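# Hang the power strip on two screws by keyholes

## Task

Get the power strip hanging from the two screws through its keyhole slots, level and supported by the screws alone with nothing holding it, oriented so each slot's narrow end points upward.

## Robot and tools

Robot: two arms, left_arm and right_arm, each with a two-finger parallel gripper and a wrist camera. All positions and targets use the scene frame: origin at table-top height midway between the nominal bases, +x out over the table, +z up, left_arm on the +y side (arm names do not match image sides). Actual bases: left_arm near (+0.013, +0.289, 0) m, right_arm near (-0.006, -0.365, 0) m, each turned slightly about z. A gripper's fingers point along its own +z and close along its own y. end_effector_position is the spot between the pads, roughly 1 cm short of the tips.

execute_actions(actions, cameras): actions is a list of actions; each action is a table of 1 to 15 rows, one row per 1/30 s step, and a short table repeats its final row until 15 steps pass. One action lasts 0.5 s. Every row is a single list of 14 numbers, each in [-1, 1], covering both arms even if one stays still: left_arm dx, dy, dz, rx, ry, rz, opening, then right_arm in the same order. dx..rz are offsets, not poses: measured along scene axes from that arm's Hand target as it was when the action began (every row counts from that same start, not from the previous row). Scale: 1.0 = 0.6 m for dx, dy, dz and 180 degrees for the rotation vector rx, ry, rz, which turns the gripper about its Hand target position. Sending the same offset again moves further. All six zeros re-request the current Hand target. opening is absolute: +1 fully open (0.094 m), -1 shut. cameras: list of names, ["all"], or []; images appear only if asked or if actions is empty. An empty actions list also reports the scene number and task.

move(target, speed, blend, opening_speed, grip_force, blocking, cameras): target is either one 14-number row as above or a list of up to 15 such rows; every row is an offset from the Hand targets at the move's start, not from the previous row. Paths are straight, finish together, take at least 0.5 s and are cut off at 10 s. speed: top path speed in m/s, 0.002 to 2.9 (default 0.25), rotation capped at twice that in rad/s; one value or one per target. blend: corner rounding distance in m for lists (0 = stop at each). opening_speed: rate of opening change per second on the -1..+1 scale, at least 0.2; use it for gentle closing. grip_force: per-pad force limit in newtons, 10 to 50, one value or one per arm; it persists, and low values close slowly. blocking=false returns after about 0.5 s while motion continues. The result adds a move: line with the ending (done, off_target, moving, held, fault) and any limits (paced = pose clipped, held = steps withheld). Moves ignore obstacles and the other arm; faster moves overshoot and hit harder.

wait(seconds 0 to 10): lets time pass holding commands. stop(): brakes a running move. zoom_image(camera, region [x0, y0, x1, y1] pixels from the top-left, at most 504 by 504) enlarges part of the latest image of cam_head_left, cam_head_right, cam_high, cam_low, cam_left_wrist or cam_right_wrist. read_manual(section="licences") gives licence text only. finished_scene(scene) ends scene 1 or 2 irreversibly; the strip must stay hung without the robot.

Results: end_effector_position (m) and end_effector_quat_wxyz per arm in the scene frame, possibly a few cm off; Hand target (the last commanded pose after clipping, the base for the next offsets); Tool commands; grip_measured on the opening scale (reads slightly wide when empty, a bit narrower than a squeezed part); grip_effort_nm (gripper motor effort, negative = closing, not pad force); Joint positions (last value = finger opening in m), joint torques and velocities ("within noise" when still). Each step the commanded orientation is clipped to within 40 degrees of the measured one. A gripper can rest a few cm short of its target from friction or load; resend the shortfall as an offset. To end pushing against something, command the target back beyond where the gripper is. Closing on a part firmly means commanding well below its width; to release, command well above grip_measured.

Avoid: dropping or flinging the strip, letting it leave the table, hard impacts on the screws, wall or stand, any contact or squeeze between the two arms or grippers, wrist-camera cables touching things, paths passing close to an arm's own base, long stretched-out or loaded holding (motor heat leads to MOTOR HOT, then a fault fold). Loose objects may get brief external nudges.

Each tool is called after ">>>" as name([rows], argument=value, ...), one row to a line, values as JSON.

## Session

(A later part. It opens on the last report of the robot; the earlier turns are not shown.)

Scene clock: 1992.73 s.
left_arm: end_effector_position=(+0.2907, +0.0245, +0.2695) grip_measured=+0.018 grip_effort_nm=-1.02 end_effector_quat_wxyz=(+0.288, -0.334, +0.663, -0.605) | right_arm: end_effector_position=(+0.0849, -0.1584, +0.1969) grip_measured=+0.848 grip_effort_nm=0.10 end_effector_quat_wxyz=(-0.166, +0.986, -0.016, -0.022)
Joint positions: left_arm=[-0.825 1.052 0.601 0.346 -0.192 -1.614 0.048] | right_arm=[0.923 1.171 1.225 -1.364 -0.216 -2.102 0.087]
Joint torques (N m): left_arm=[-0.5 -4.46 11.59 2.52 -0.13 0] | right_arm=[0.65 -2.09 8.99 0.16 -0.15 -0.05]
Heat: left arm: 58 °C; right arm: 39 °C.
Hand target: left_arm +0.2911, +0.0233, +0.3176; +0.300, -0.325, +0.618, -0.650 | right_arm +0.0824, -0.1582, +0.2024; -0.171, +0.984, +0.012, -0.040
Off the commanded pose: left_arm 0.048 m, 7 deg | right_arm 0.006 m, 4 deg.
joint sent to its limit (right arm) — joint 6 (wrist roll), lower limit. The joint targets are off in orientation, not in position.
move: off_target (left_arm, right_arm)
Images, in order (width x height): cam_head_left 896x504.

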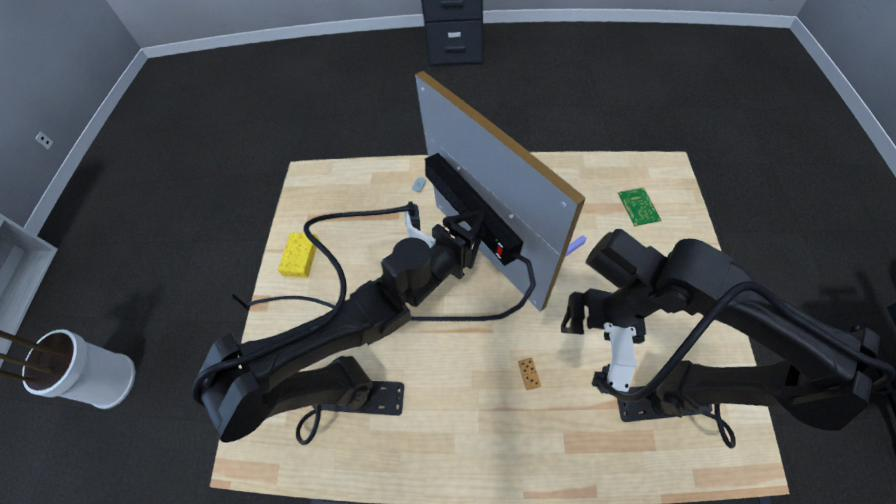

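>>> move(target=[-0.0105, -0.0045, 0.025, -0.0215, -0.0175, 0.02, -0.4, 0,0,0,0,0,0,0.85], speed=0.08, cameras=["cam_head_left"])

>>> zoom_image(camera="cam_head_left", region=[410, 140, 540, 280])

Scene clock: 2021.30 s.
left_arm: end_effector_position=(+0.2848, +0.0238, +0.2955) grip_measured=+0.018 grip_effort_nm=-1.02 end_effector_quat_wxyz=(+0.318, -0.347, +0.617, -0.631) | right_arm: end_effector_position=(+0.0849, -0.1584, +0.1969) grip_measured=+0.848 grip_effort_nm=0.10 end_effector_quat_wxyz=(-0.166, +0.986, -0.016, -0.022)
Joint positions: left_arm=[-0.908 1.044 0.601 0.44 -0.343 -1.617 0.048] | right_arm=[0.923 1.171 1.225 -1.364 -0.216 -2.102 0.087]
Joint torques (N m): left_arm=[-0.72 -2.36 10.35 2.78 -0.15 0.12] | right_arm=[0.65 -2.09 9.01 0.15 -0.16 -0.06]
Heat: left arm: 57 °C; right arm: 39 °C.
Hand target: left_arm +0.2848, +0.0207, +0.3326; +0.326, -0.336, +0.577, -0.669 | right_arm +0.0824, -0.1582, +0.2024; -0.171, +0.984, +0.012, -0.040
Off the commanded pose: left_arm 0.037 m, 7 deg | right_arm 0.006 m, 4 deg.
joint sent to its limit (right arm) — joint 6 (wrist roll), lower limit. The joint targets are off in orientation, not in position.
move: off_target (left_arm, right_arm)
Images, in order (width x height): cam_head_left 896x504.

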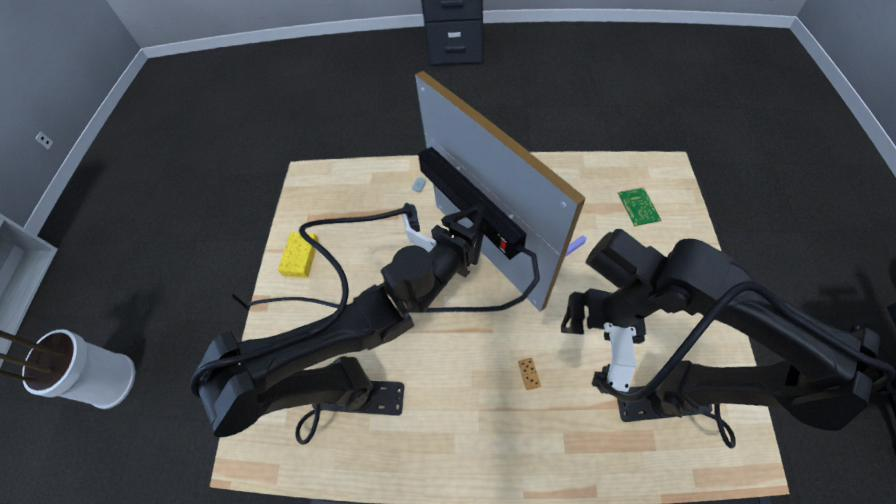

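Scaled by 3.600 from the camera's 896x504 image, which has a finer 1280x720 frame.

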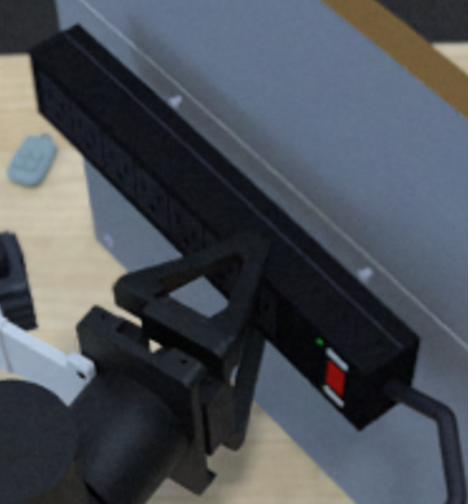

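>>> move(target=[0.0092, 0.0073, 0.055, 0, 0, 0, -0.4, 0,0,0,0,0,0,0.85], speed=0.08, cameras=["cam_head_left"])

>>> zoom_image(camera="cam_head_left", region=[410, 140, 540, 280])

Scene clock: 2034.97 s.
left_arm: end_effector_position=(+0.2904, +0.0233, +0.3175) grip_measured=+0.018 grip_effort_nm=-1.02 end_effector_quat_wxyz=(+0.317, -0.348, +0.622, -0.625) | right_arm: end_effector_position=(+0.0849, -0.1584, +0.1969) grip_measured=+0.848 grip_effort_nm=0.10 end_effector_quat_wxyz=(-0.166, +0.986, -0.016, -0.022)
Joint positions: left_arm=[-0.889 1.044 0.704 0.323 -0.325 -1.616 0.048] | right_arm=[0.923 1.171 1.225 -1.364 -0.216 -2.102 0.087]
Joint torques (N m): left_arm=[0.32 -3.89 12.1 2.52 0.02 0.13] | right_arm=[0.66 -2.09 8.99 0.16 -0.15 -0.06]
Heat: left arm: 60 °C; right arm: 39 °C.
Hand target: left_arm +0.2903, +0.0250, +0.3657; +0.326, -0.336, +0.577, -0.669 | right_arm +0.0824, -0.1582, +0.2024; -0.171, +0.984, +0.012, -0.040
Off the commanded pose: left_arm 0.048 m, 7 deg | right_arm 0.006 m, 4 deg.
joint sent to its limit (right arm) — joint 6 (wrist roll), lower limit. The joint targets are off in orientation, not in position.
move: off_target (left_arm, right_arm)
Images, in order (width x height): cam_head_left 896x504.

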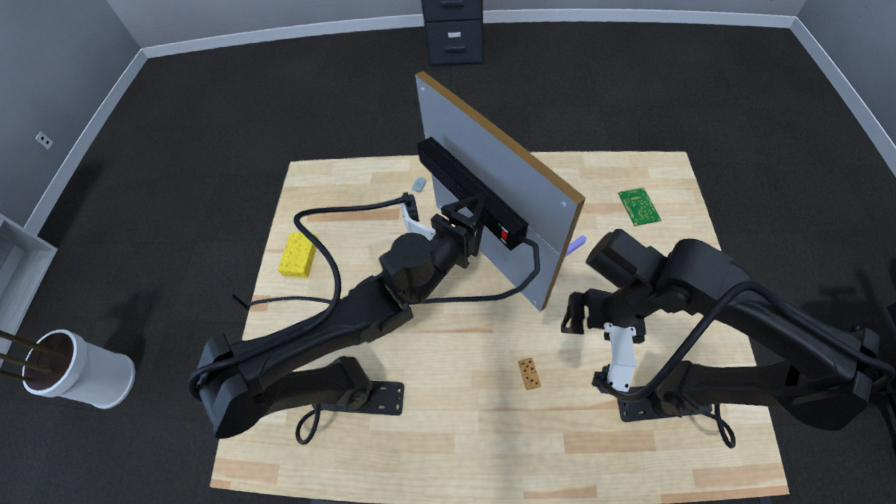

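Scaled by 3.600 from the camera's 896x504 image, which has a finer 1280x720 frame.

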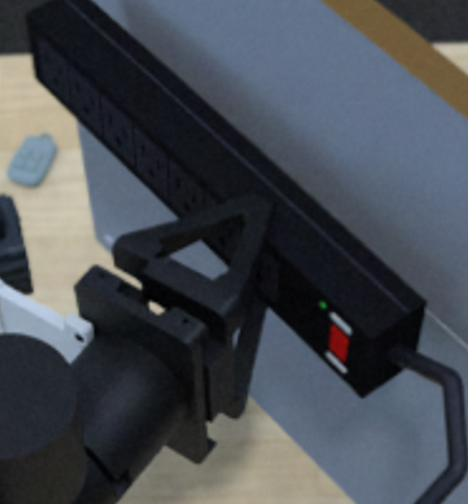

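>>> move(target=[0.027, -0.034, 0, 0, 0, 0, -0.4, 0,0,0,0,0,0,0.85], speed=0.08, cameras=["cam_head_left"])

>>> zoom_image(camera="cam_head_left", region=[410, 140, 540, 280])

Scene clock: 2047.20 s.
left_arm: end_effector_position=(+0.3013, +0.0086, +0.3108) grip_measured=+0.018 grip_effort_nm=-1.02 end_effector_quat_wxyz=(+0.316, -0.349, +0.632, -0.616) | right_arm: end_effector_position=(+0.0849, -0.1584, +0.1969) grip_measured=+0.848 grip_effort_nm=0.10 end_effector_quat_wxyz=(-0.166, +0.986, -0.016, -0.022)
Joint positions: left_arm=[-0.889 1.129 0.745 0.341 -0.324 -1.615 0.048] | right_arm=[0.923 1.171 1.225 -1.364 -0.216 -2.102 0.087]
Joint torques (N m): left_arm=[0.31 -3.19 12.86 2.89 0.03 0.07] | right_arm=[0.65 -2.07 9.01 0.15 -0.16 -0.05]
Heat: left arm: 58 °C; right arm: 39 °C.
Hand target: left_arm +0.3064, +0.0046, +0.3658; +0.326, -0.336, +0.577, -0.669 | right_arm +0.0824, -0.1582, +0.2024; -0.171, +0.984, +0.012, -0.040
Off the commanded pose: left_arm 0.055 m, 9 deg | right_arm 0.006 m, 4 deg.
joint sent to its limit (right arm) — joint 6 (wrist roll), lower limit. The joint targets are off in orientation, not in position.
move: off_target (left_arm, right_arm)
Images, in order (width x height): cam_head_left 896x504.

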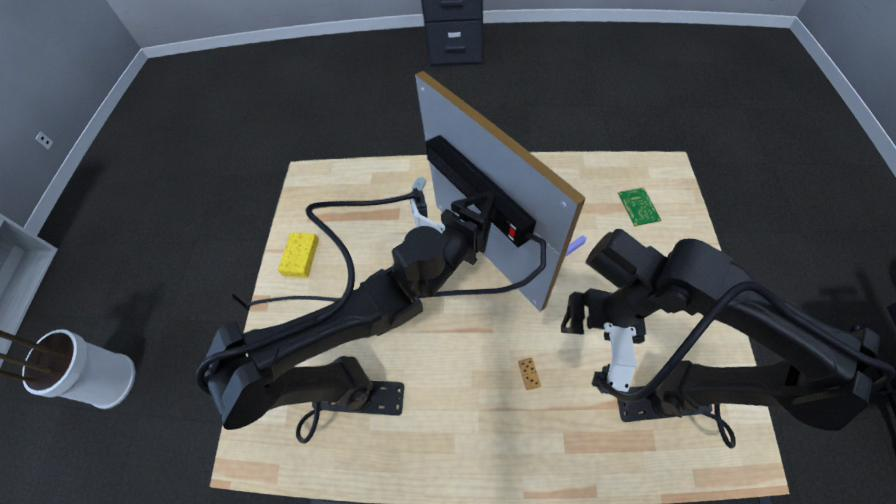

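Scaled by 3.600 from the camera's 896x504 image, which has a finer 1280x720 frame.

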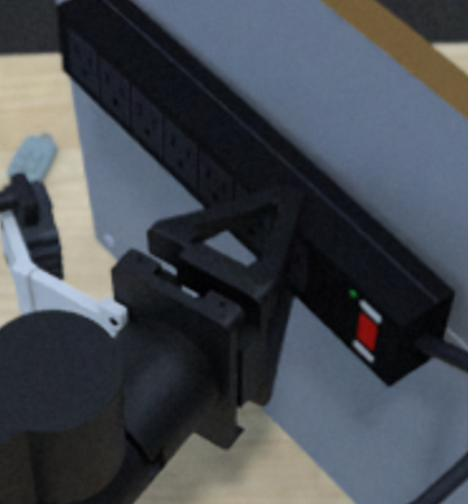

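>>> zoom_image(camera="cam_head_left", region=[415, 115, 545, 255])

Scaled by 3.600 from the camera's 896x504 image, which has a finer 1280x720 frame.

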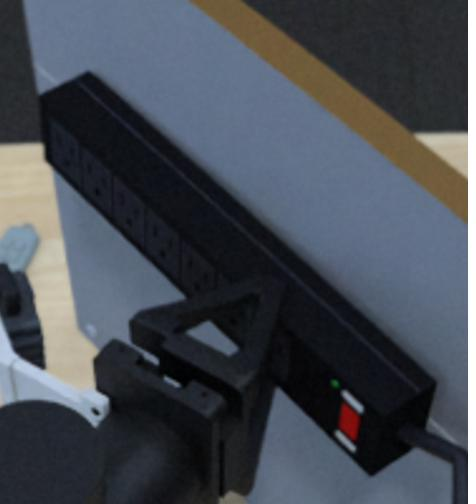

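>>> move(target=[0.0078, 0.0062, -0.06, 0, 0, 0, -0.4, 0,0,0,0,0,0,0.85], speed=0.06, cameras=["cam_head_left"])

>>> zoom_image(camera="cam_head_left", region=[410, 140, 540, 280])

Scene clock: 2094.00 s.
left_arm: end_effector_position=(+0.3130, +0.0113, +0.3077) grip_measured=+0.018 grip_effort_nm=-1.02 end_effector_quat_wxyz=(+0.327, -0.351, +0.607, -0.634) | right_arm: end_effector_position=(+0.0849, -0.1584, +0.1969) grip_measured=+0.848 grip_effort_nm=0.10 end_effector_quat_wxyz=(-0.166, +0.986, -0.016, -0.022)
Joint positions: left_arm=[-0.859 1.173 0.698 0.493 -0.317 -1.614 0.048] | right_arm=[0.923 1.171 1.225 -1.364 -0.216 -2.102 0.087]
Joint torques (N m): left_arm=[0.05 -3.23 7.06 2.93 0.21 0.06] | right_arm=[0.65 -2.09 8.99 0.16 -0.16 -0.05]
Heat: left arm: 58 °C; right arm: 39 °C.
Hand target: left_arm +0.3111, +0.0084, +0.3297; +0.326, -0.336, +0.577, -0.669 | right_arm +0.0824, -0.1582, +0.2024; -0.171, +0.984, +0.012, -0.040
Off the commanded pose: left_arm 0.022 m, 6 deg | right_arm 0.006 m, 4 deg.
joint sent to its limit (right arm) — joint 6 (wrist roll), lower limit. The joint targets are off in orientation, not in position.
move: off_target (left_arm, right_arm)
Images, in order (width x height): cam_head_left 896x504.

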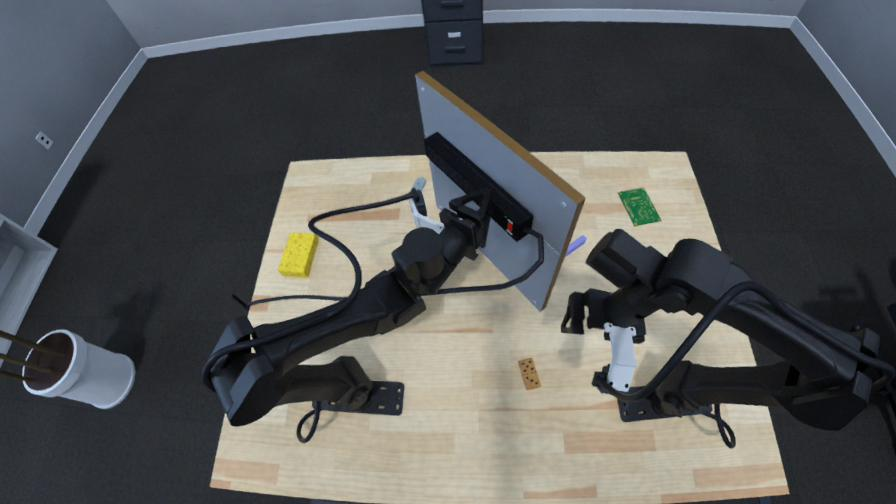

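Scaled by 3.600 from the camera's 896x504 image, which has a finer 1280x720 frame.

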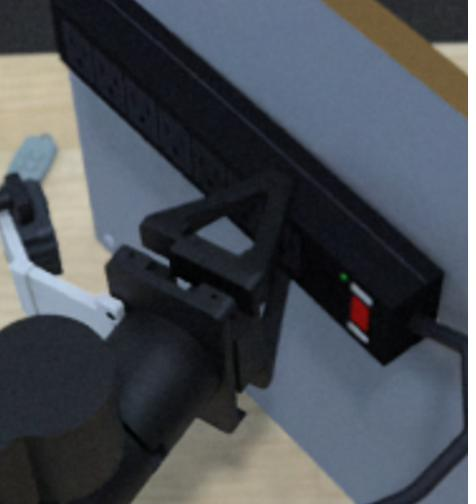

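>>> move(target=[-0.0114, 0.0037, -0.04, 0, 0, 0, -0.4, 0,0,0,0,0,0,0.85], speed=0.06, cameras=["cam_head_left"])

>>> zoom_image(camera="cam_head_left", region=[410, 140, 540, 280])

Scene clock: 2102.80 s.
left_arm: end_effector_position=(+0.3084, +0.0140, +0.3014) grip_measured=+0.018 grip_effort_nm=-1.02 end_effector_quat_wxyz=(-0.330, +0.342, -0.586, +0.656) | right_arm: end_effector_position=(+0.0849, -0.1584, +0.1969) grip_measured=+0.848 grip_effort_nm=0.10 end_effector_quat_wxyz=(-0.166, +0.986, -0.016, -0.022)
Joint positions: left_arm=[-0.861 1.18 0.612 0.651 -0.31 -1.608 0.048] | right_arm=[0.923 1.171 1.225 -1.364 -0.216 -2.102 0.087]
Joint torques (N m): left_arm=[-0.9 -2.77 6.12 2.38 0.01 0.02] | right_arm=[0.66 -2.09 9.01 0.16 -0.15 -0.05]
Heat: left arm: 59 °C; right arm: 39 °C.
Hand target: left_arm +0.3043, +0.0105, +0.3056; -0.326, +0.336, -0.577, +0.669 | right_arm +0.0824, -0.1582, +0.2024; -0.171, +0.984, +0.012, -0.040
Off the commanded pose: left_arm 0.007 m, 2 deg | right_arm 0.006 m, 4 deg.
joint sent to its limit (right arm) — joint 6 (wrist roll), lower limit. The joint targets are off in orientation, not in position.
move: off_target (right_arm)
Images, in order (width x height): cam_head_left 896x504.

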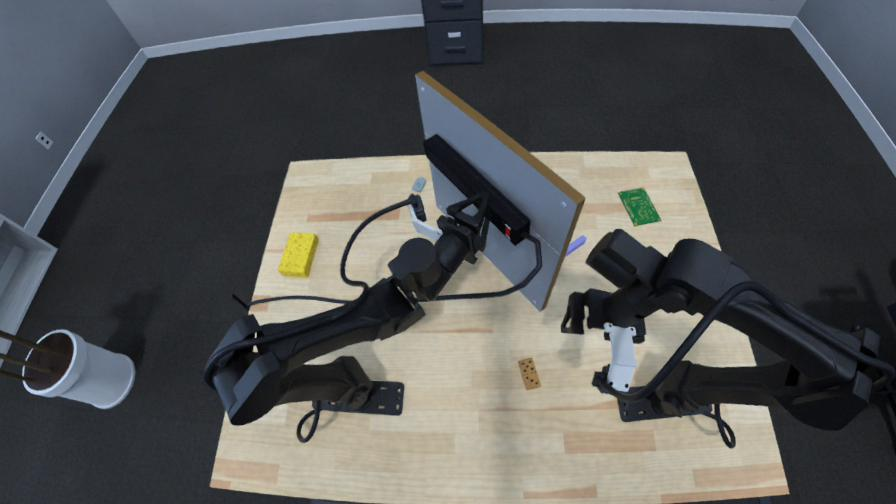

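Scaled by 3.600 from the camera's 896x504 image, which has a finer 1280x720 frame.

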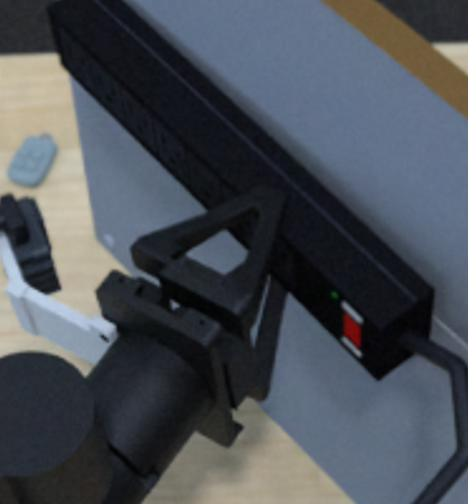

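>>> move(target=[-0.003, -0.002, -0.012, 0.0215, 0.0175, 0, -0.4, 0,0,0,0,0,0,0.85], speed=0.06, cameras=["cam_head_left"])

>>> zoom_image(camera="cam_head_left", region=[410, 140, 540, 280])

Scene clock: 2112.53 s.
left_arm: end_effector_position=(+0.3070, +0.0153, +0.2962) grip_measured=+0.018 grip_effort_nm=-1.02 end_effector_quat_wxyz=(+0.339, -0.338, +0.600, -0.641) | right_arm: end_effector_position=(+0.0849, -0.1584, +0.1969) grip_measured=+0.848 grip_effort_nm=0.10 end_effector_quat_wxyz=(-0.166, +0.986, -0.016, -0.022)
Joint positions: left_arm=[-0.867 1.168 0.612 0.61 -0.323 -1.581 0.048] | right_arm=[0.923 1.171 1.225 -1.364 -0.216 -2.102 0.087]
Joint torques (N m): left_arm=[-1.17 -3.84 9.59 1.2 0.05 -0.27] | right_arm=[0.66 -2.09 9.01 0.16 -0.15 -0.06]
Heat: left arm: 57 °C; right arm: 39 °C.
Hand target: left_arm +0.3025, +0.0093, +0.2984; +0.321, -0.343, +0.608, -0.640 | right_arm +0.0824, -0.1582, +0.2024; -0.171, +0.984, +0.012, -0.040
Off the commanded pose: left_arm 0.008 m, 2 deg | right_arm 0.006 m, 4 deg.
joint sent to its limit (right arm) — joint 6 (wrist roll), lower limit. The joint targets are off in orientation, not in position.
move: off_target (right_arm)
Images, in order (width x height): cam_head_left 896x504.

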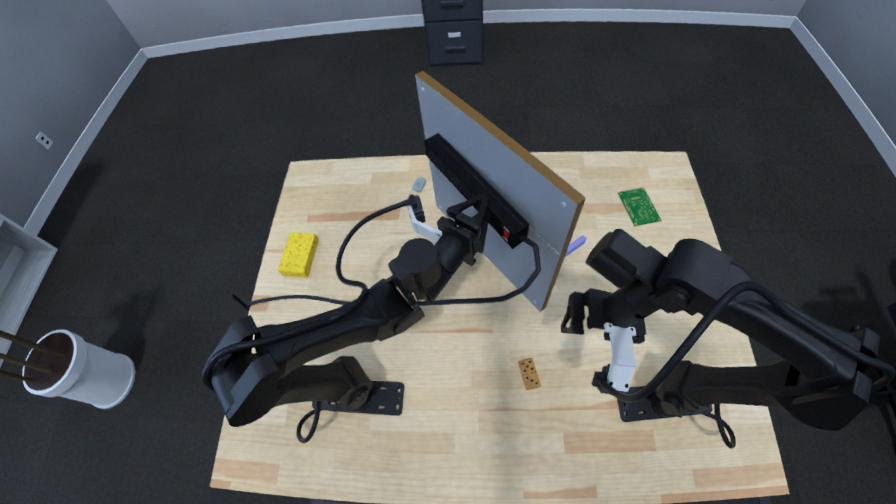

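Scaled by 3.600 from the camera's 896x504 image, which has a finer 1280x720 frame.

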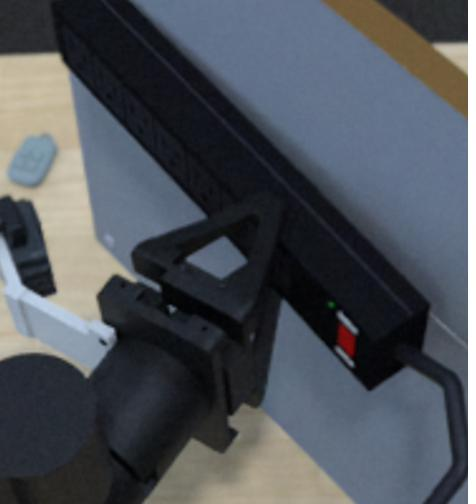

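>>> zoom_image(camera="cam_head_left", region=[410, 120, 540, 260])

Scaled by 3.600 from the camera's 896x504 image, which has a finer 1280x720 frame.

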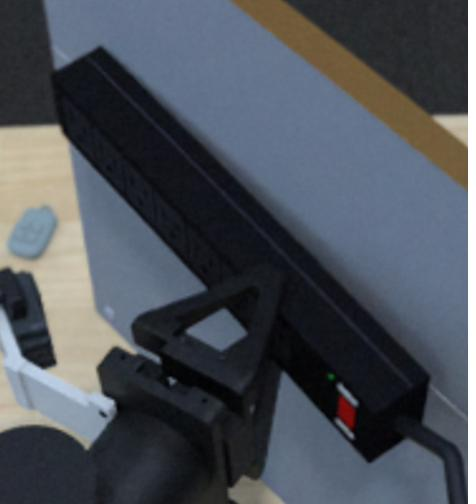

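>>> move(target=[-0.0065, -0.0052, -0.016, 0, 0, 0.018, -0.4, 0,0,0,0,0,0,0.85], speed=0.06, cameras=["cam_head_left"])

>>> zoom_image(camera="cam_head_left", region=[410, 120, 540, 260])

Scene clock: 2135.37 s.
left_arm: end_effector_position=(+0.3001, +0.0086, +0.2725) grip_measured=+0.018 grip_effort_nm=-1.02 end_effector_quat_wxyz=(+0.339, -0.361, +0.621, -0.608) | right_arm: end_effector_position=(+0.0849, -0.1584, +0.1969) grip_measured=+0.848 grip_effort_nm=0.10 end_effector_quat_wxyz=(-0.166, +0.986, -0.016, -0.022)
Joint positions: left_arm=[-0.935 1.188 0.612 0.542 -0.426 -1.603 0.048] | right_arm=[0.923 1.171 1.225 -1.364 -0.216 -2.102 0.087]
Joint torques (N m): left_arm=[-0.77 -3.28 7.77 2.45 -0.17 -0.04] | right_arm=[0.64 -2.1 9.01 0.16 -0.15 -0.05]
Heat: left arm: 51 °C; right arm: 39 °C.
Hand target: left_arm +0.2987, +0.0063, +0.2889; +0.339, -0.360, +0.598, -0.630 | right_arm +0.0824, -0.1582, +0.2024; -0.171, +0.984, +0.012, -0.040
Off the commanded pose: left_arm 0.017 m, 4 deg | right_arm 0.006 m, 4 deg.
joint sent to its limit (right arm) — joint 6 (wrist roll), lower limit. The joint targets are off in orientation, not in position.
move: off_target (left_arm, right_arm)
Images, in order (width x height): cam_head_left 896x504.

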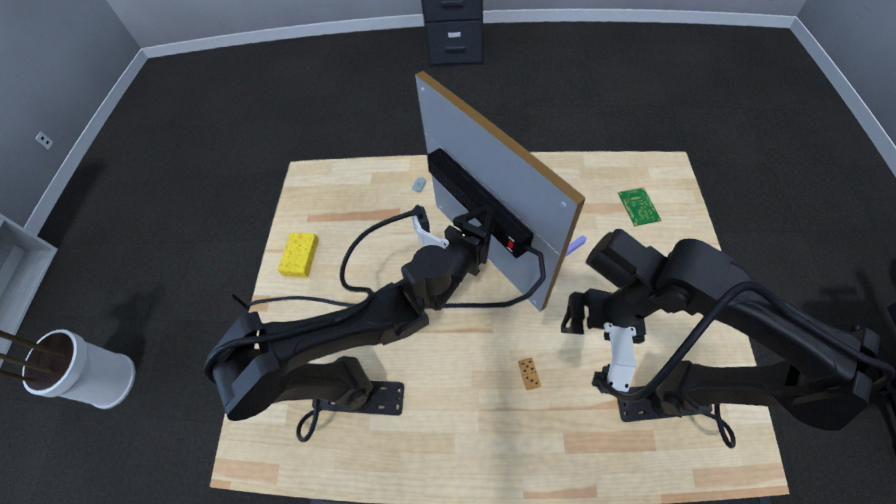

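Scaled by 3.600 from the camera's 896x504 image, which has a finer 1280x720 frame.

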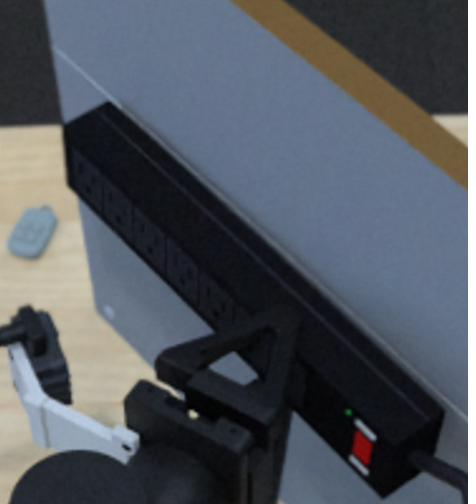

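>>> move(target=[0.001, 0.001, 0.075, 0, 0, 0.006, -0.4, 0,0,0,0,0,0,0.85], speed=0.06, cameras=["cam_head_left"])

>>> zoom_image(camera="cam_head_left", region=[410, 120, 540, 260])

Scene clock: 2145.57 s.
left_arm: end_effector_position=(+0.3013, +0.0087, +0.2837) grip_measured=+0.018 grip_effort_nm=-1.02 end_effector_quat_wxyz=(+0.342, -0.368, +0.643, -0.578) | right_arm: end_effector_position=(+0.0849, -0.1584, +0.1969) grip_measured=+0.848 grip_effort_nm=0.10 end_effector_quat_wxyz=(-0.166, +0.986, -0.016, -0.022)
Joint positions: left_arm=[-0.943 1.166 0.718 0.339 -0.454 -1.604 0.048] | right_arm=[0.923 1.171 1.225 -1.364 -0.216 -2.102 0.087]
Joint torques (N m): left_arm=[-0.92 -5.6 11.78 2.46 -0.11 -0.05] | right_arm=[0.64 -2.1 8.99 0.16 -0.16 -0.06]
Heat: left arm: 53 °C; right arm: 39 °C.
Hand target: left_arm +0.2992, +0.0068, +0.3339; +0.345, -0.366, +0.595, -0.627 | right_arm +0.0824, -0.1582, +0.2024; -0.171, +0.984, +0.012, -0.040
Off the commanded pose: left_arm 0.050 m, 8 deg | right_arm 0.006 m, 4 deg.
joint sent to its limit (right arm) — joint 6 (wrist roll), lower limit. The joint targets are off in orientation, not in position.
move: off_target (left_arm, right_arm)
Images, in order (width x height): cam_head_left 896x504.

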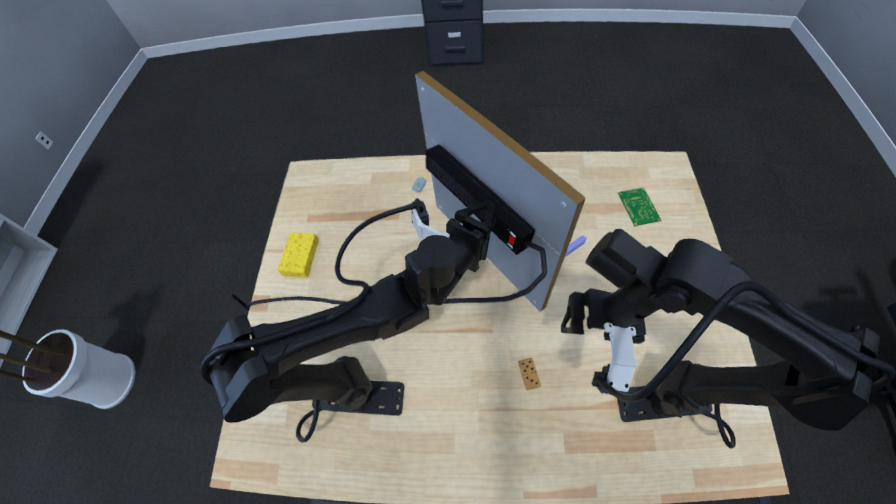

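Scaled by 3.600 from the camera's 896x504 image, which has a finer 1280x720 frame.

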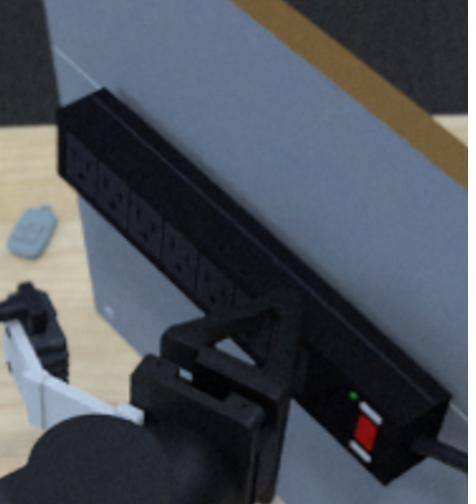

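>>> move(target=[0.000, 0.000, -0.02, -0.0215, -0.0175, 0.0, -0.4, 0,0,0,0,0,0,0.85], speed=0.06, cameras=["cam_head_left"])

>>> zoom_image(camera="cam_head_left", region=[410, 120, 540, 260])

Scene clock: 2154.37 s.
left_arm: end_effector_position=(+0.3023, +0.0089, +0.3041) grip_measured=+0.018 grip_effort_nm=-1.02 end_effector_quat_wxyz=(+0.348, -0.366, +0.591, -0.629) | right_arm: end_effector_position=(+0.0849, -0.1584, +0.1969) grip_measured=+0.848 grip_effort_nm=0.10 end_effector_quat_wxyz=(-0.166, +0.986, -0.016, -0.022)
Joint positions: left_arm=[-0.943 1.179 0.67 0.546 -0.459 -1.604 0.048] | right_arm=[0.923 1.171 1.225 -1.364 -0.216 -2.102 0.087]
Joint torques (N m): left_arm=[-0.92 -3.06 6.99 2.73 -0.03 0.07] | right_arm=[0.65 -2.09 9.01 0.16 -0.15 -0.05]
Heat: left arm: 54 °C; right arm: 39 °C.
Hand target: left_arm +0.2993, +0.0068, +0.3219; +0.349, -0.360, +0.563, -0.657 | right_arm +0.0824, -0.1582, +0.2024; -0.171, +0.984, +0.012, -0.040
Off the commanded pose: left_arm 0.018 m, 5 deg | right_arm 0.006 m, 4 deg.
joint sent to its limit (right arm) — joint 6 (wrist roll), lower limit. The joint targets are off in orientation, not in position.
move: off_target (left_arm, right_arm)
Images, in order (width x height): cam_head_left 896x504.

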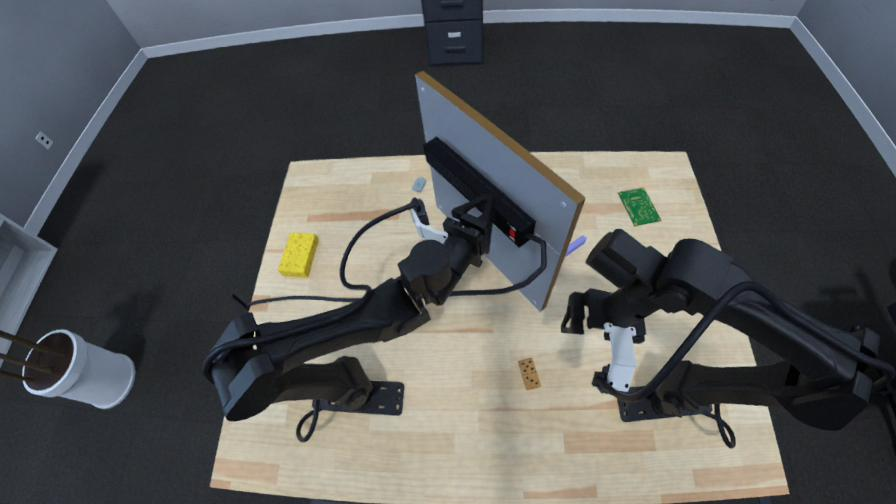

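Scaled by 3.600 from the camera's 896x504 image, which has a finer 1280x720 frame.

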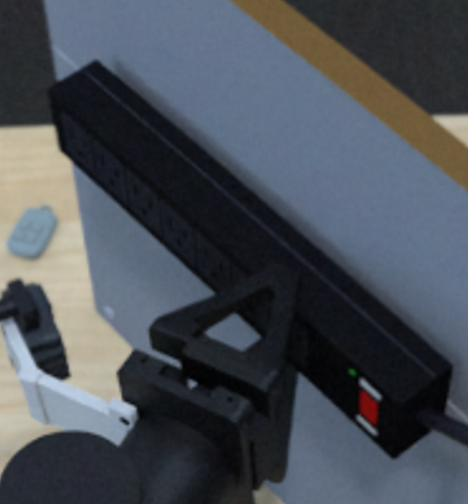

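>>> move(target=[0.000, 0.000, -0.03, 0.0, 0.0, 0.0, -0.4, 0,0,0,0,0,0,0.85], speed=0.06, cameras=["cam_head_left"])

>>> zoom_image(camera="cam_head_left", region=[410, 120, 540, 260])

Scene clock: 2162.57 s.
left_arm: end_effector_position=(+0.3025, +0.0087, +0.2872) grip_measured=+0.018 grip_effort_nm=-1.02 end_effector_quat_wxyz=(+0.348, -0.366, +0.589, -0.631) | right_arm: end_effector_position=(+0.0849, -0.1584, +0.1969) grip_measured=+0.848 grip_effort_nm=0.10 end_effector_quat_wxyz=(-0.166, +0.986, -0.016, -0.022)
Joint positions: left_arm=[-0.943 1.208 0.612 0.638 -0.459 -1.604 0.048] | right_arm=[0.923 1.171 1.225 -1.364 -0.216 -2.102 0.087]
Joint torques (N m): left_arm=[-0.95 -3.37 6.72 2.65 -0.09 0.04] | right_arm=[0.64 -2.09 8.98 0.16 -0.15 -0.05]
Heat: left arm: 55 °C; right arm: 39 °C.
Hand target: left_arm +0.2992, +0.0068, +0.3039; +0.349, -0.360, +0.564, -0.657 | right_arm +0.0824, -0.1582, +0.2024; -0.171, +0.984, +0.012, -0.040
Off the commanded pose: left_arm 0.017 m, 4 deg | right_arm 0.006 m, 4 deg.
joint sent to its limit (right arm) — joint 6 (wrist roll), lower limit. The joint targets are off in orientation, not in position.
move: off_target (left_arm, right_arm)
Images, in order (width x height): cam_head_left 896x504.

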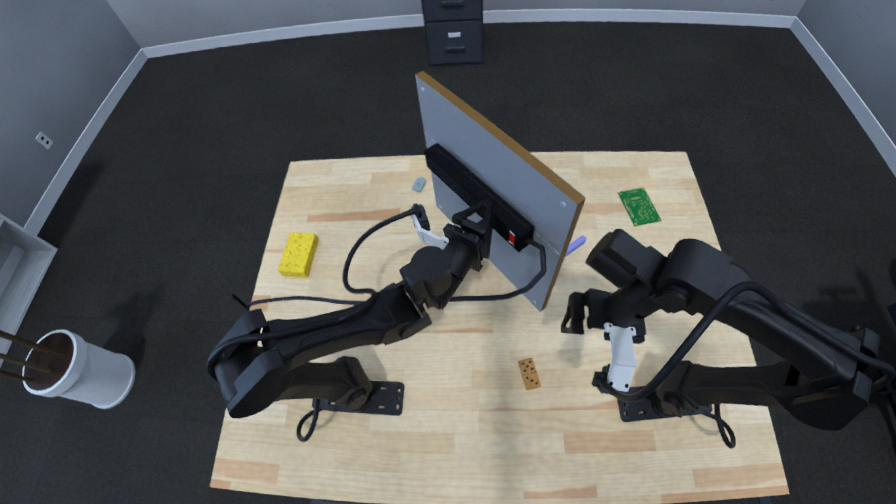

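Scaled by 3.600 from the camera's 896x504 image, which has a finer 1280x720 frame.

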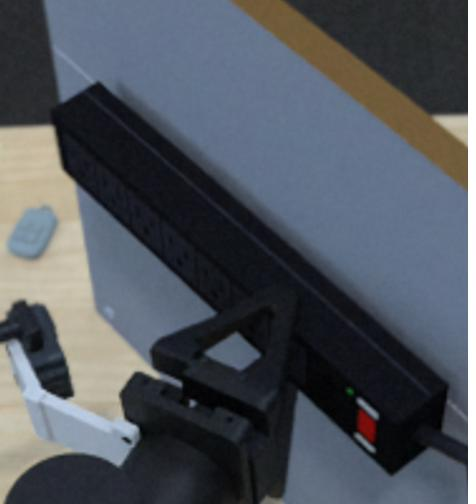

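>>> move(target=[0.0125, -0.0156, 0, 0.0, 0.0, 0.0, -0.4, 0,0,0,0,0,0,0.85], speed=0.04, cameras=["cam_head_left"])

>>> zoom_image(camera="cam_head_left", region=[410, 120, 540, 260])

Scene clock: 2171.20 s.
left_arm: end_effector_position=(+0.3064, +0.0088, +0.2823) grip_measured=+0.018 grip_effort_nm=-1.02 end_effector_quat_wxyz=(+0.356, -0.375, +0.585, -0.625) | right_arm: end_effector_position=(+0.0849, -0.1584, +0.1969) grip_measured=+0.848 grip_effort_nm=0.10 end_effector_quat_wxyz=(-0.166, +0.986, -0.016, -0.022)
Joint positions: left_arm=[-0.949 1.237 0.612 0.664 -0.494 -1.604 0.048] | right_arm=[0.923 1.171 1.225 -1.364 -0.216 -2.102 0.087]
Joint torques (N m): left_arm=[-0.17 -1.74 9.51 2.64 0.29 0.07] | right_arm=[0.64 -2.1 9.01 0.15 -0.16 -0.05]
Heat: left arm: 56 °C; right arm: 39 °C.
Hand target: left_arm +0.3068, -0.0024, +0.3039; +0.349, -0.360, +0.563, -0.657 | right_arm +0.0824, -0.1582, +0.2024; -0.171, +0.984, +0.012, -0.040
Off the commanded pose: left_arm 0.024 m, 5 deg | right_arm 0.006 m, 4 deg.
joint sent to its limit (right arm) — joint 6 (wrist roll), lower limit. The joint targets are off in orientation, not in position.
move: off_target (left_arm, right_arm)
Images, in order (width x height): cam_head_left 896x504.

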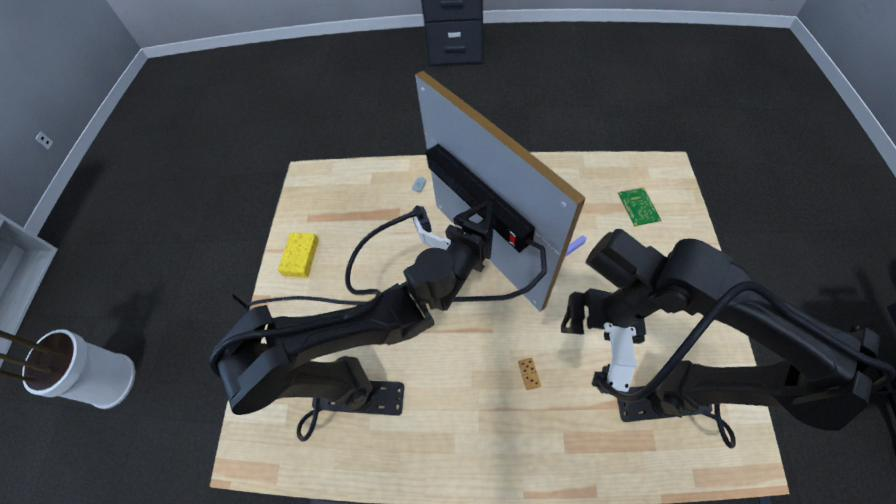

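Scaled by 3.600 from the camera's 896x504 image, which has a finer 1280x720 frame.

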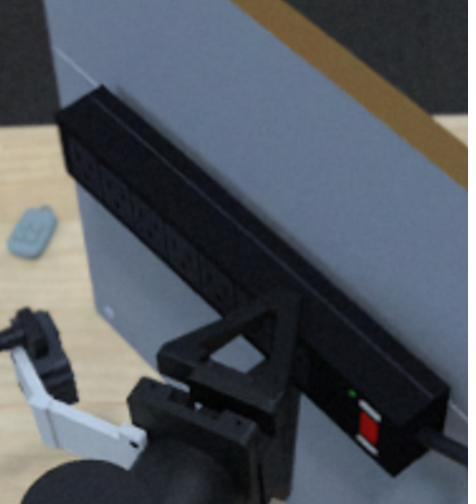

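>>> move(target=[0, 0, -0.01, 0.0025, -0.003, 0.0, -0.4, 0,0,0,0,0,0,0.85], speed=0.03)

>>> move(target=[0, 0, -0.008, 0, 0, 0.0, -0.4, 0,0,0,0,0,0,0.85], speed=0.03, cameras=["cam_head_left"])

>>> zoom_image(camera="cam_head_left", region=[410, 120, 540, 260])

Scene clock: 2178.77 s.
left_arm: end_effector_position=(+0.3064, +0.0087, +0.2823) grip_measured=+0.018 grip_effort_nm=-1.02 end_effector_quat_wxyz=(+0.359, -0.375, +0.581, -0.627) | right_arm: end_effector_position=(+0.0849, -0.1584, +0.1969) grip_measured=+0.848 grip_effort_nm=0.10 end_effector_quat_wxyz=(-0.166, +0.986, -0.016, -0.022)
Joint positions: left_arm=[-0.952 1.245 0.605 0.691 -0.502 -1.6 0.048] | right_arm=[0.923 1.171 1.225 -1.364 -0.216 -2.102 0.087]
Joint torques (N m): left_arm=[0.17 -1.44 8.38 2.73 0.34 0.18] | right_arm=[0.64 -2.09 9.01 0.16 -0.16 -0.05]
Heat: left arm: 57 °C; right arm: 39 °C.
Hand target: left_arm +0.3068, -0.0025, +0.2979; +0.353, -0.355, +0.564, -0.656 | right_arm +0.0824, -0.1582, +0.2024; -0.171, +0.984, +0.012, -0.040
Off the commanded pose: left_arm 0.019 m, 4 deg | right_arm 0.006 m, 4 deg.
joint sent to its limit (right arm) — joint 6 (wrist roll), lower limit. The joint targets are off in orientation, not in position.
move: off_target (left_arm, right_arm)

Scene clock: 2179.67 s.
left_arm: end_effector_position=(+0.3063, +0.0089, +0.2814) grip_measured=+0.018 grip_effort_nm=-1.02 end_effector_quat_wxyz=(-0.360, +0.374, -0.575, +0.633) | right_arm: end_effector_position=(+0.0849, -0.1584, +0.1969) grip_measured=+0.848 grip_effort_nm=0.10 end_effector_quat_wxyz=(-0.166, +0.986, -0.016, -0.022)
Joint positions: left_arm=[-0.952 1.255 0.591 0.732 -0.502 -1.598 0.048] | right_arm=[0.923 1.171 1.225 -1.364 -0.216 -2.102 0.087]
Joint torques (N m): left_arm=[0.1 -1.35 8.13 2.62 0.4 0.12] | right_arm=[0.65 -2.09 8.99 0.15 -0.15 -0.05]
Heat: left arm: 57 °C; right arm: 39 °C.
Hand target: left_arm +0.3068, -0.0025, +0.2930; -0.353, +0.355, -0.564, +0.656 | right_arm +0.0824, -0.1582, +0.2024; -0.171, +0.984, +0.012, -0.040
Off the commanded pose: left_arm 0.016 m, 4 deg | right_arm 0.006 m, 4 deg.
joint sent to its limit (right arm) — joint 6 (wrist roll), lower limit. The joint targets are off in orientation, not in position.
move: off_target (left_arm, right_arm)
Images, in order (width x height): cam_head_left 896x504.

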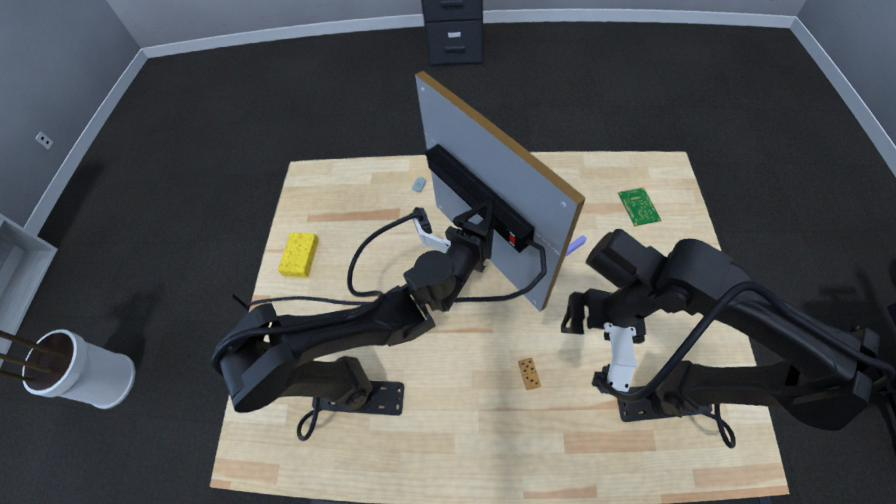

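Scaled by 3.600 from the camera's 896x504 image, which has a finer 1280x720 frame.

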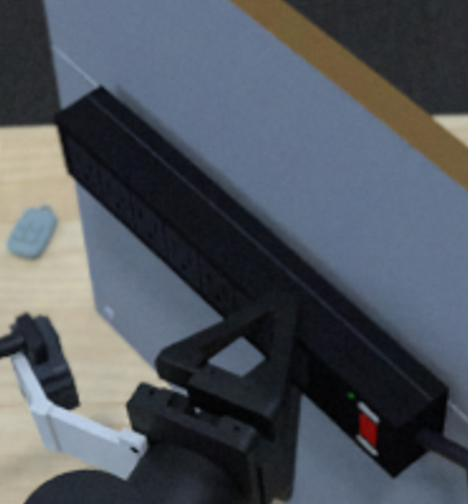

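>>> move(target=[0, 0, -0.012, 0, 0, 0.0, -0.4, 0,0,0,0,0,0,0.85], speed=0.03)

>>> move(target=[0, 0, -0.012, 0.008, 0.0065, 0.0, -0.4, 0,0,0,0,0,0,0.85], speed=0.03, cameras=["cam_head_left"])

>>> zoom_image(camera="cam_head_left", region=[410, 120, 540, 260])

Scene clock: 2186.53 s.
left_arm: end_effector_position=(+0.3062, +0.0090, +0.2801) grip_measured=+0.018 grip_effort_nm=-1.02 end_effector_quat_wxyz=(-0.361, +0.373, -0.566, +0.641) | right_arm: end_effector_position=(+0.0849, -0.1584, +0.1969) grip_measured=+0.848 grip_effort_nm=0.10 end_effector_quat_wxyz=(-0.166, +0.986, -0.016, -0.022)
Joint positions: left_arm=[-0.953 1.272 0.572 0.794 -0.503 -1.595 0.048] | right_arm=[0.923 1.171 1.225 -1.364 -0.216 -2.102 0.087]
Joint torques (N m): left_arm=[0.18 -1.28 8.14 2.28 0.45 0.11] | right_arm=[0.65 -2.07 9.02 0.16 -0.14 -0.06]
Heat: left arm: 57 °C; right arm: 39 °C.
Hand target: left_arm +0.3068, -0.0025, +0.2858; -0.353, +0.355, -0.565, +0.656 | right_arm +0.0824, -0.1582, +0.2024; -0.171, +0.984, +0.012, -0.040
Off the commanded pose: left_arm 0.013 m, 3 deg | right_arm 0.006 m, 4 deg.
joint sent to its limit (right arm) — joint 6 (wrist roll), lower limit. The joint targets are off in orientation, not in position.
move: off_target (left_arm, right_arm)

Scene clock: 2187.27 s.
left_arm: end_effector_position=(+0.3062, +0.0090, +0.2800) grip_measured=+0.018 grip_effort_nm=-1.02 end_effector_quat_wxyz=(-0.361, +0.373, -0.566, +0.641) | right_arm: end_effector_position=(+0.0849, -0.1584, +0.1969) grip_measured=+0.848 grip_effort_nm=0.10 end_effector_quat_wxyz=(-0.166, +0.986, -0.016, -0.022)
Joint positions: left_arm=[-0.953 1.272 0.572 0.793 -0.503 -1.595 0.048] | right_arm=[0.923 1.171 1.225 -1.364 -0.216 -2.102 0.087]
Joint torques (N m): left_arm=[0.18 -1.58 7.94 1.94 0.42 0.12] | right_arm=[0.65 -2.07 9.01 0.15 -0.15 -0.05]
Heat: left arm: 57 °C; right arm: 39 °C.
Hand target: left_arm +0.3068, -0.0025, +0.2787; -0.352, +0.357, -0.576, +0.645 | right_arm +0.0824, -0.1582, +0.2024; -0.171, +0.984, +0.012, -0.040
Off the commanded pose: left_arm 0.012 m, 2 deg | right_arm 0.006 m, 4 deg.
joint sent to its limit (right arm) — joint 6 (wrist roll), lower limit. The joint targets are off in orientation, not in position.
move: off_target (left_arm, right_arm)
Images, in order (width x height): cam_head_left 896x504.

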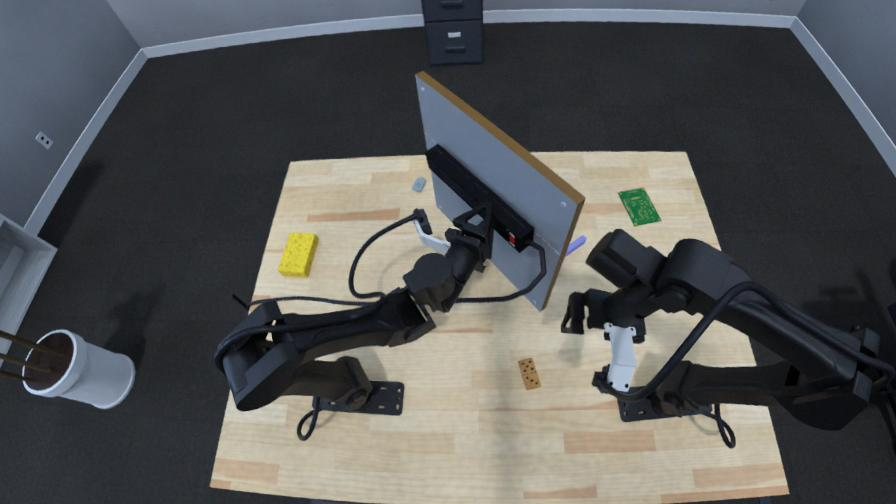

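Scaled by 3.600 from the camera's 896x504 image, which has a finer 1280x720 frame.

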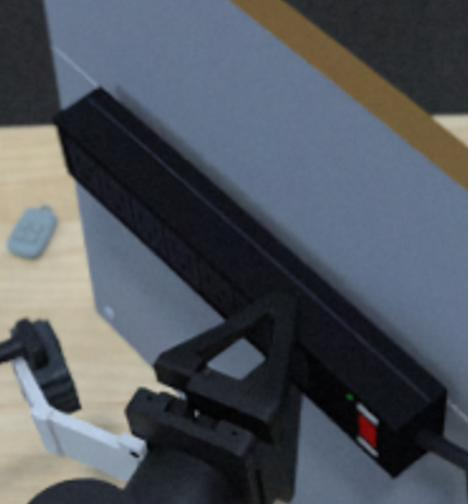

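>>> move(target=[-0.0052, 0.0065, 0, 0, 0, 0.0, -0.4, 0,0,0,0,0,0,0.85], speed=0.03)

>>> move(target=[0, 0, -0.01, 0.0, 0.0, 0.0, -0.4, 0,0,0,0,0,0,0.85], speed=0.03, cameras=["cam_head_left"])

>>> zoom_image(camera="cam_head_left", region=[410, 120, 540, 260])

Scene clock: 2197.33 s.
left_arm: end_effector_position=(+0.3060, +0.0090, +0.2793) grip_measured=+0.018 grip_effort_nm=-1.02 end_effector_quat_wxyz=(-0.361, +0.373, -0.567, +0.640) | right_arm: end_effector_position=(+0.0849, -0.1584, +0.1969) grip_measured=+0.848 grip_effort_nm=0.10 end_effector_quat_wxyz=(-0.166, +0.986, -0.016, -0.022)
Joint positions: left_arm=[-0.953 1.272 0.57 0.793 -0.503 -1.595 0.048] | right_arm=[0.923 1.171 1.225 -1.364 -0.216 -2.102 0.087]
Joint torques (N m): left_arm=[0.13 -3 6.97 1.86 0.41 0.11] | right_arm=[0.65 -2.09 8.99 0.15 -0.16 -0.05]
Heat: left arm: 54 °C; right arm: 39 °C.
Hand target: left_arm +0.3036, +0.0013, +0.2787; -0.352, +0.357, -0.576, +0.645 | right_arm +0.0824, -0.1582, +0.2024; -0.171, +0.984, +0.012, -0.040
Off the commanded pose: left_arm 0.008 m, 2 deg | right_arm 0.006 m, 4 deg.
joint sent to its limit (right arm) — joint 6 (wrist roll), lower limit. The joint targets are off in orientation, not in position.
move: off_target (right_arm)

Scene clock: 2198.17 s.
left_arm: end_effector_position=(+0.3050, +0.0083, +0.2786) grip_measured=+0.018 grip_effort_nm=-1.02 end_effector_quat_wxyz=(-0.359, +0.370, -0.566, +0.644) | right_arm: end_effector_position=(+0.0849, -0.1584, +0.1969) grip_measured=+0.848 grip_effort_nm=0.10 end_effector_quat_wxyz=(-0.166, +0.986, -0.016, -0.022)
Joint positions: left_arm=[-0.953 1.276 0.561 0.813 -0.496 -1.595 0.048] | right_arm=[0.923 1.171 1.225 -1.364 -0.216 -2.102 0.087]
Joint torques (N m): left_arm=[0.16 -2.43 6.28 1.99 0.32 0.07] | right_arm=[0.65 -2.1 8.99 0.16 -0.15 -0.05]
Heat: left arm: 54 °C; right arm: 39 °C.
Hand target: left_arm +0.3036, +0.0014, +0.2727; -0.352, +0.357, -0.576, +0.645 | right_arm +0.0824, -0.1582, +0.2024; -0.171, +0.984, +0.012, -0.040
Off the commanded pose: left_arm 0.009 m, 2 deg | right_arm 0.006 m, 4 deg.
joint sent to its limit (right arm) — joint 6 (wrist roll), lower limit. The joint targets are off in orientation, not in position.
move: off_target (right_arm)
Images, in order (width x height): cam_head_left 896x504.

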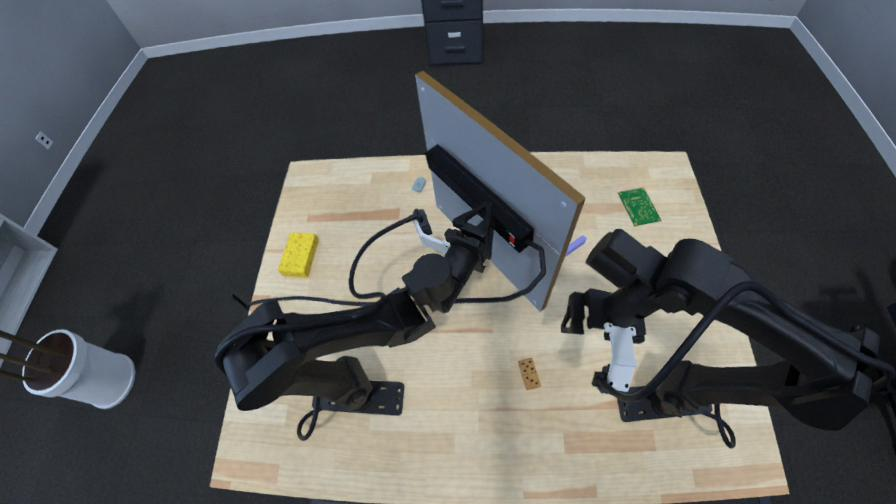

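Scaled by 3.600 from the camera's 896x504 image, which has a finer 1280x720 frame.

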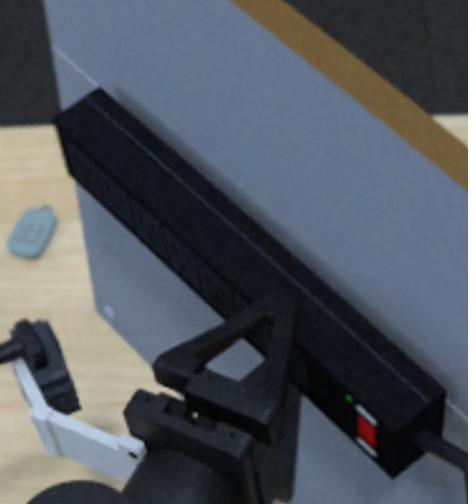

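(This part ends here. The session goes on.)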